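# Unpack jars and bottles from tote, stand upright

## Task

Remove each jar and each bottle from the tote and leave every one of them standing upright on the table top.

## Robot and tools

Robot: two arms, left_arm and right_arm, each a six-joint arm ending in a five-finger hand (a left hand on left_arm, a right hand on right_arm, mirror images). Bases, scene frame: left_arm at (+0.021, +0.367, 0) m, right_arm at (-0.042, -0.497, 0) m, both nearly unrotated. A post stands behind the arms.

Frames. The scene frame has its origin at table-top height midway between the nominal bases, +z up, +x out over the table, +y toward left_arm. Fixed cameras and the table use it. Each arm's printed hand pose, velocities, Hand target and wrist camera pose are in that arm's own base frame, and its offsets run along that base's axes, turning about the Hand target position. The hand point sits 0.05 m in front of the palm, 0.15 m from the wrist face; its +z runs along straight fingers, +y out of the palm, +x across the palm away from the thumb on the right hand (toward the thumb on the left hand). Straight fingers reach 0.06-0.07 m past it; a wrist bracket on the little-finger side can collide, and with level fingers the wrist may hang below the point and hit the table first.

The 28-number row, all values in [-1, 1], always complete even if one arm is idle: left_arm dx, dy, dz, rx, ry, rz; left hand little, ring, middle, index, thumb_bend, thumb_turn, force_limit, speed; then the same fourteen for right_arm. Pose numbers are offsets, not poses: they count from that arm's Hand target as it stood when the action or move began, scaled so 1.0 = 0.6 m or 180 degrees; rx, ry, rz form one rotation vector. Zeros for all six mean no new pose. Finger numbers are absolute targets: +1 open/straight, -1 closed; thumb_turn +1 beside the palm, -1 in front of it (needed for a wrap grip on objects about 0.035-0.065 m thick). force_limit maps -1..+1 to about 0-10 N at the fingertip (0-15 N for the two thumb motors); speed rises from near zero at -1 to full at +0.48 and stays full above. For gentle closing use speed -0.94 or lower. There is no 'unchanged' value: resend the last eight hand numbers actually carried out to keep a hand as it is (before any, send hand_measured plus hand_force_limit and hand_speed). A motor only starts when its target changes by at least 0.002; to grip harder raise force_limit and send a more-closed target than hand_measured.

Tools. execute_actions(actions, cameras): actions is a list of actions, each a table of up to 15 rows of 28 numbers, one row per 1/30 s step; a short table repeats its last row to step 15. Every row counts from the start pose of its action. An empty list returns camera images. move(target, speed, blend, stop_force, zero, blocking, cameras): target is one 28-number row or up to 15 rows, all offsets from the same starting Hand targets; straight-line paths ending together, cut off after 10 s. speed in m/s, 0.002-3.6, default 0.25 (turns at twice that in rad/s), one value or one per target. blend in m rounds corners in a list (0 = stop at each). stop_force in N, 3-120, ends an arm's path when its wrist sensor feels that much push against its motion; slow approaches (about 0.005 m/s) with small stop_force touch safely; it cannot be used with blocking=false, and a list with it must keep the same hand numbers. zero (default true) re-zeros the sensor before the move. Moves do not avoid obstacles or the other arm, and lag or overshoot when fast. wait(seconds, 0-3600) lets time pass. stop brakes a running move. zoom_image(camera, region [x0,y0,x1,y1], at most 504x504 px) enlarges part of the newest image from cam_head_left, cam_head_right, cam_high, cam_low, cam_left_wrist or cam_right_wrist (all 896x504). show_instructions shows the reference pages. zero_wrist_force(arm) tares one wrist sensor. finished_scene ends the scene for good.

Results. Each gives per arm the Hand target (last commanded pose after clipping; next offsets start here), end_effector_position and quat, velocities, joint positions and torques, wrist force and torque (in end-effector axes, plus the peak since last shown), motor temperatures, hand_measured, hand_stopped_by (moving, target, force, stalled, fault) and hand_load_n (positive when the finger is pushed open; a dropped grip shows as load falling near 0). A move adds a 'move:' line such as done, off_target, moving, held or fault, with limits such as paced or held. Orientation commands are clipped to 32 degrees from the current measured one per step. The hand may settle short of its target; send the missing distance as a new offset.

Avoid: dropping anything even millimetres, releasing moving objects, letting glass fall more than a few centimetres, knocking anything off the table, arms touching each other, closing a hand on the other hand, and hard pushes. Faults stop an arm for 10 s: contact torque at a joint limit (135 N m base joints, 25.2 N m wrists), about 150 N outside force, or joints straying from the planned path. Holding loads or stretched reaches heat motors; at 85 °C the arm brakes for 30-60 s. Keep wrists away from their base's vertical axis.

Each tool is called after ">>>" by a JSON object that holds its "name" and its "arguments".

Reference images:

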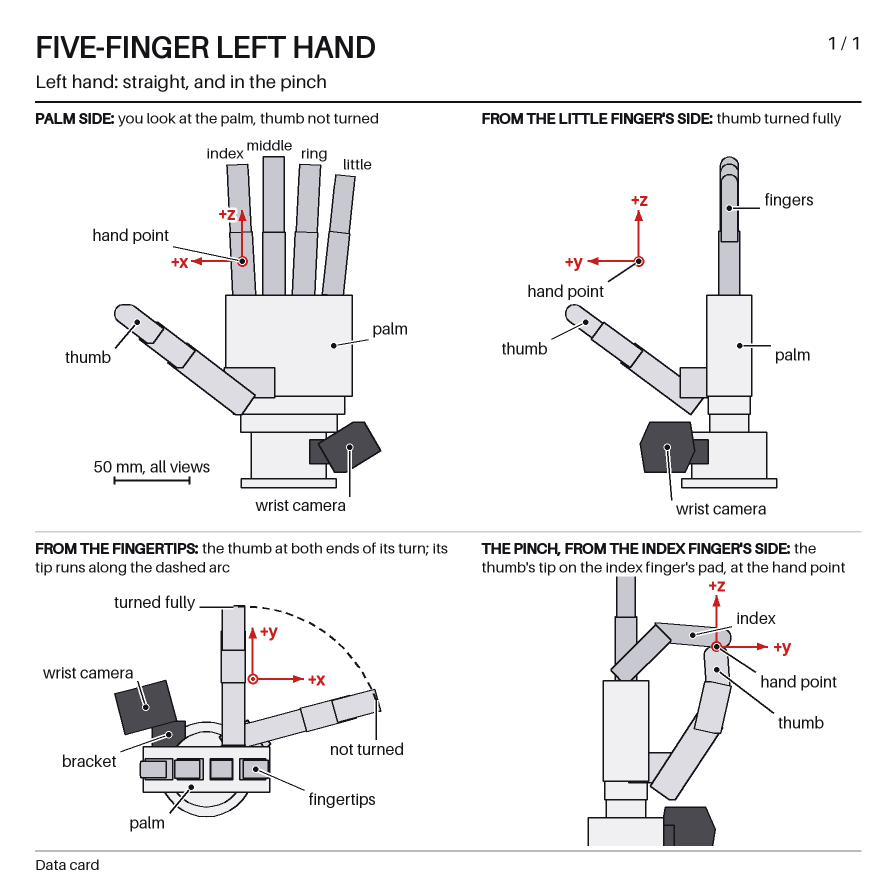

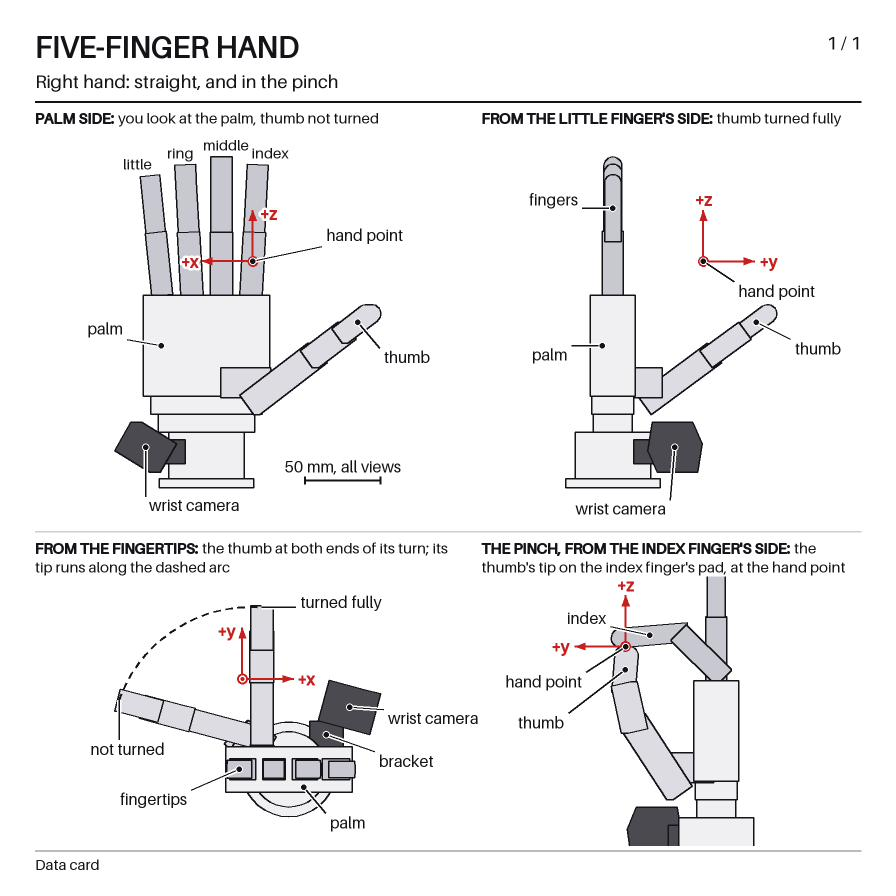

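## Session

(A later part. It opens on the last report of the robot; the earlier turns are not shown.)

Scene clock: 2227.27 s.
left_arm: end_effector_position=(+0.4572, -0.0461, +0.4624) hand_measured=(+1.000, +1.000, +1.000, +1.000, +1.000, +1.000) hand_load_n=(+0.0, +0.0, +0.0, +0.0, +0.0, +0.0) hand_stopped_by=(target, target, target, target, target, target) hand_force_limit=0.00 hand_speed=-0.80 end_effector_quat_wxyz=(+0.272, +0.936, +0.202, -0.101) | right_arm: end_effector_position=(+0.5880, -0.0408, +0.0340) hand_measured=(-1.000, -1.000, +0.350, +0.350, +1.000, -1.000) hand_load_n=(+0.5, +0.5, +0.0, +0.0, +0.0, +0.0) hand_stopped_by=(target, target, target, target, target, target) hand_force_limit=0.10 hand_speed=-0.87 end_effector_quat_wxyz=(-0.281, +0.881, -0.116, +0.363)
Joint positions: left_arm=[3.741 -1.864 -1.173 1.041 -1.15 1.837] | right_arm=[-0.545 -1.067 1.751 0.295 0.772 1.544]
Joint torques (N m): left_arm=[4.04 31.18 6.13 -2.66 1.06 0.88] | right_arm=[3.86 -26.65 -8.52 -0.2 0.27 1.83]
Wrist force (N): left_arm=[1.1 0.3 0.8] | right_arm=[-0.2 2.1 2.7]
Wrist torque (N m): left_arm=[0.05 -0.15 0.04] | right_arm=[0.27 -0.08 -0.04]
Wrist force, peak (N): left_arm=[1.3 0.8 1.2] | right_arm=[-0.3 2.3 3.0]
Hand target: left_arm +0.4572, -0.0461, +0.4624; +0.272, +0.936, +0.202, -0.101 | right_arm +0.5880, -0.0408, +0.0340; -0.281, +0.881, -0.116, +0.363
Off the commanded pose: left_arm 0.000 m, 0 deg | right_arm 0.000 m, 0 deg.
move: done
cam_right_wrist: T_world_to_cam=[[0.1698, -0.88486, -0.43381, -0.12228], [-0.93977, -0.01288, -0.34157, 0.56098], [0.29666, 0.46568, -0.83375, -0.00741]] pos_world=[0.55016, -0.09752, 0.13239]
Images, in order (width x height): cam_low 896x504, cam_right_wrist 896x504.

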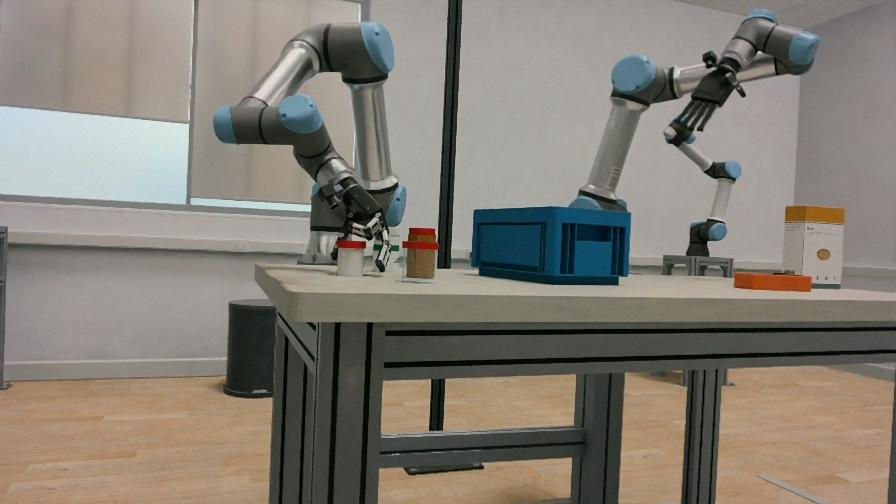

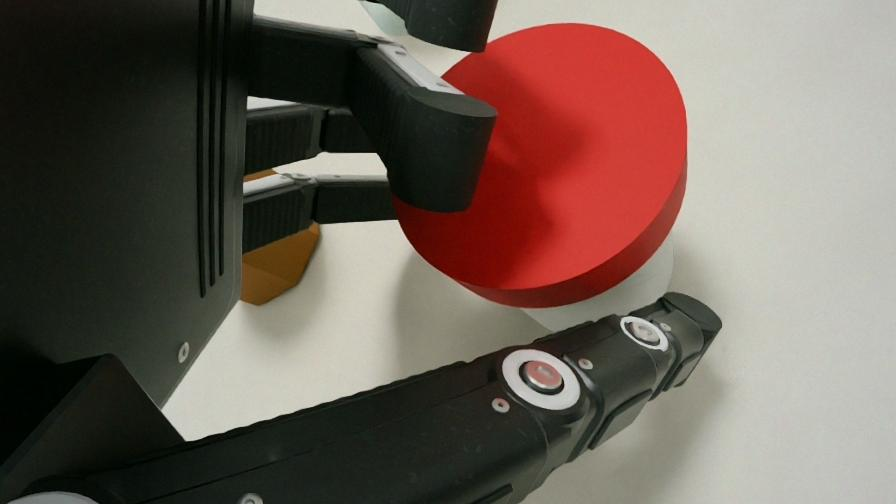

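>>> {"name": "move", "arguments": {"target": [[0,0,0,0,0,0,1,1,1,1,1,1,0,-0.8,-0.0058,-0.0101,0,0,0,0,-1,-1,0.35,0.35,1,-1,0.1,-0.87],[0,0,0,0,0,0,1,1,1,1,1,1,0,-0.8,-0.0058,-0.0101,0.3,0,0,0,-1,-1,0.35,0.35,1,-1,0.1,-0.87],[0,0,0,0,0,0,1,1,1,1,1,1,0,-0.8,-0.2,-0.12,0.38,0,0,0,-1,-1,0.35,0.35,1,-1,0.1,-0.87]], "speed": [0.02,0.12,0.2], "blend": [0,0.03,0], "cameras": ["all"]}}

Scene clock: 2240.73 s.
left_arm: end_effector_position=(+0.4572, -0.0461, +0.4624) hand_measured=(+1.000, +1.000, +1.000, +1.000, +1.000, +1.000) hand_load_n=(+0.0, +0.0, +0.5, +0.0, +0.0, +0.0) hand_stopped_by=(target, target, target, target, target, target) hand_force_limit=0.00 hand_speed=-0.80 end_effector_quat_wxyz=(+0.272, +0.936, +0.202, -0.101) | right_arm: end_effector_position=(+0.4681, -0.1128, +0.2620) hand_measured=(-1.000, -1.000, +0.350, +0.350, +1.000, -1.000) hand_load_n=(+0.0, +0.0, +0.0, +0.0, +0.0, +0.0) hand_stopped_by=(target, target, target, target, target, target) hand_force_limit=0.10 hand_speed=-0.87 end_effector_quat_wxyz=(-0.281, +0.881, -0.116, +0.363)
Joint positions: left_arm=[3.741 -1.864 -1.173 1.041 -1.15 1.837] | right_arm=[-0.897 -1.44 1.71 1.098 0.632 1.039]
Joint torques (N m): left_arm=[3.81 31.33 6.17 -2.64 1.25 0.47] | right_arm=[-7.05 -31.31 -10.01 3.49 -2.56 -1.61]
Wrist force (N): left_arm=[1.0 0.8 0.8] | right_arm=[0.0 1.9 3.0]
Wrist torque (N m): left_arm=[0.12 -0.14 0.01] | right_arm=[0.22 -0.11 0.10]
Wrist force, peak (N): left_arm=[1.2 0.7 0.9] | right_arm=[-0.5 2.6 3.2]
Hand target: left_arm +0.4572, -0.0461, +0.4624; +0.272, +0.936, +0.202, -0.101 | right_arm +0.4680, -0.1128, +0.2620; -0.281, +0.881, -0.116, +0.363
Off the commanded pose: left_arm 0.000 m, 0 deg | right_arm 0.000 m, 0 deg.
move: done
cam_left_wrist: T_world_to_cam=[[-0.16182, 0.85794, -0.4876, 0.33088], [0.88988, 0.34043, 0.30367, -0.5311], [0.42653, -0.38477, -0.81855, 0.27891]] pos_world=[0.4072, 0.00424, 0.55092]
cam_right_wrist: T_world_to_cam=[[0.16976, -0.88487, -0.43381, -0.06661], [-0.93975, -0.0128, -0.34163, 0.52529], [0.29675, 0.46567, -0.83372, 0.25168]] pos_world=[0.43026, -0.16942, 0.36039]

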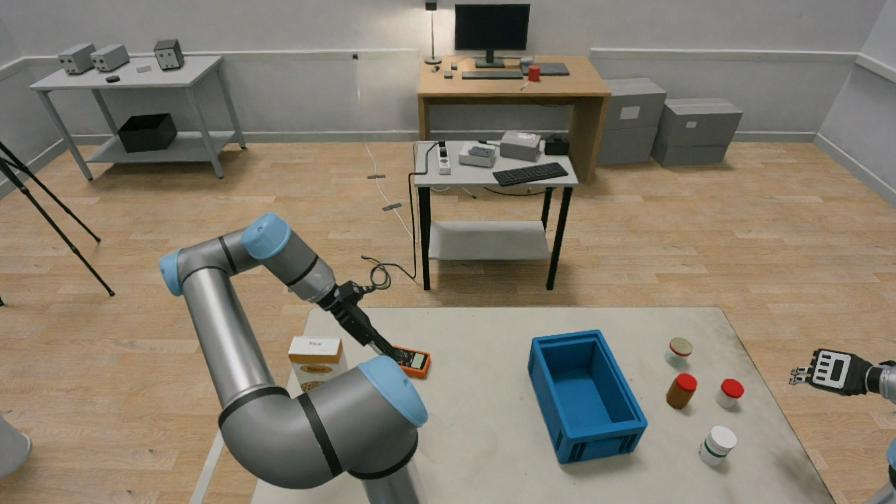

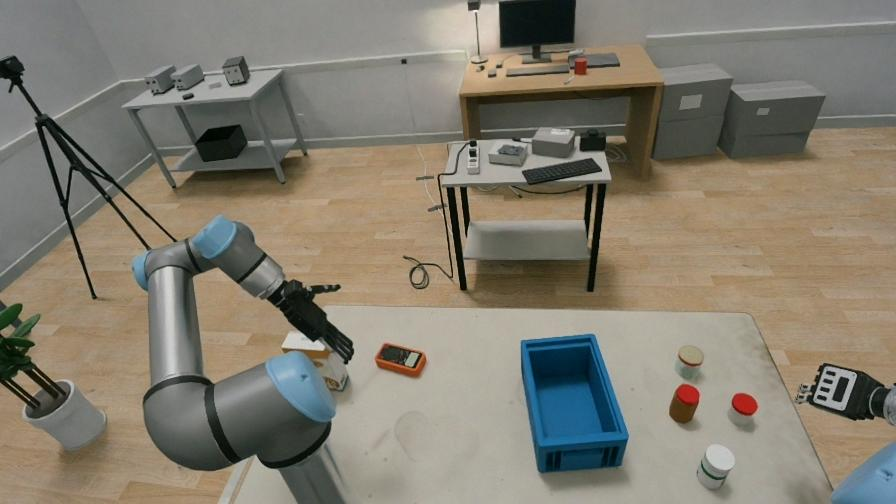

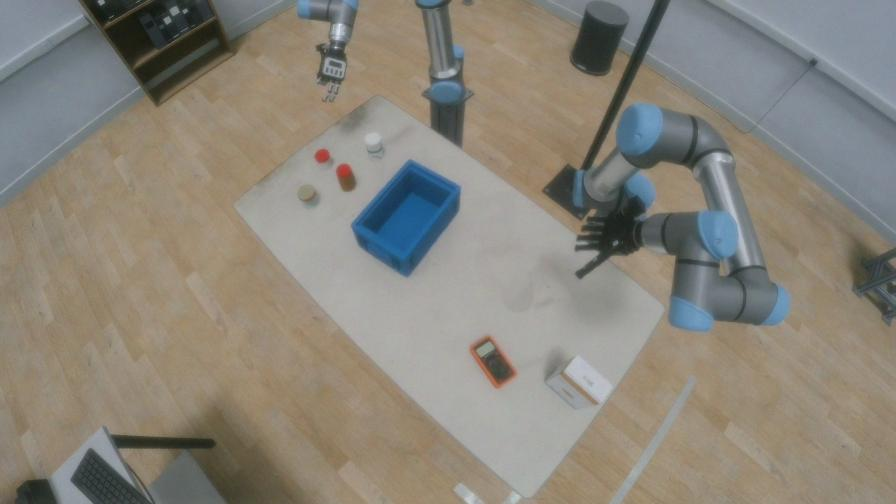

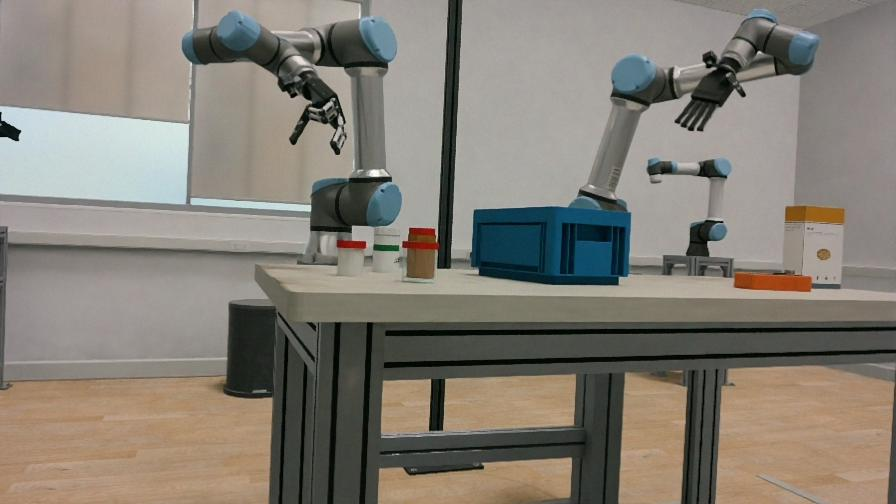

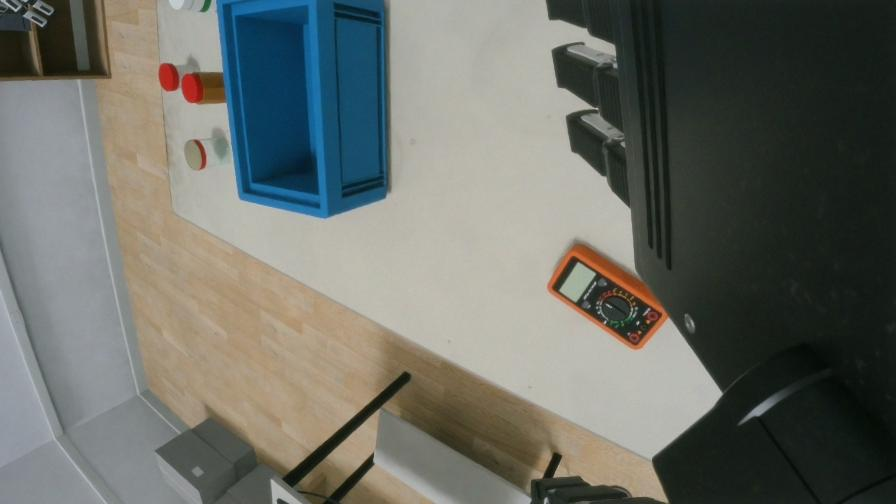

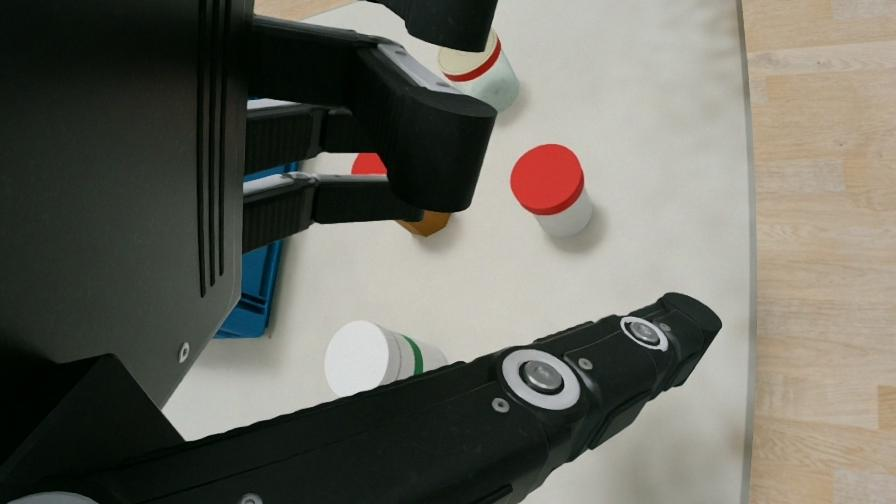

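>>> {"name": "zoom_image", "arguments": {"camera": "cam_head_right", "region": [500, 320, 780, 500]}}

>>> {"name": "zoom_image", "arguments": {"camera": "cam_low", "region": [310, 190, 470, 300]}}

Scaled by 1.800.

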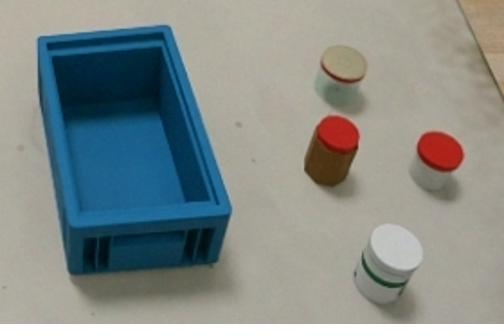

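Scaled by 3.150.

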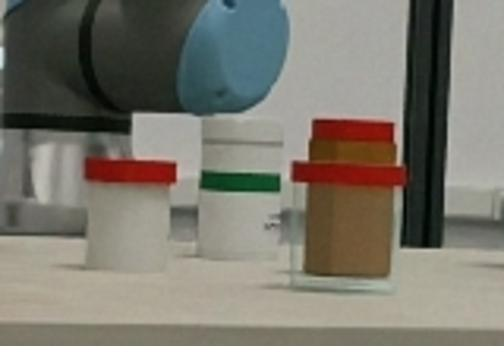

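All four jars are standing upright on the table and the tote is empty.

>>> {"name": "finished_scene", "arguments": {}}

The scene is finished: the task was done.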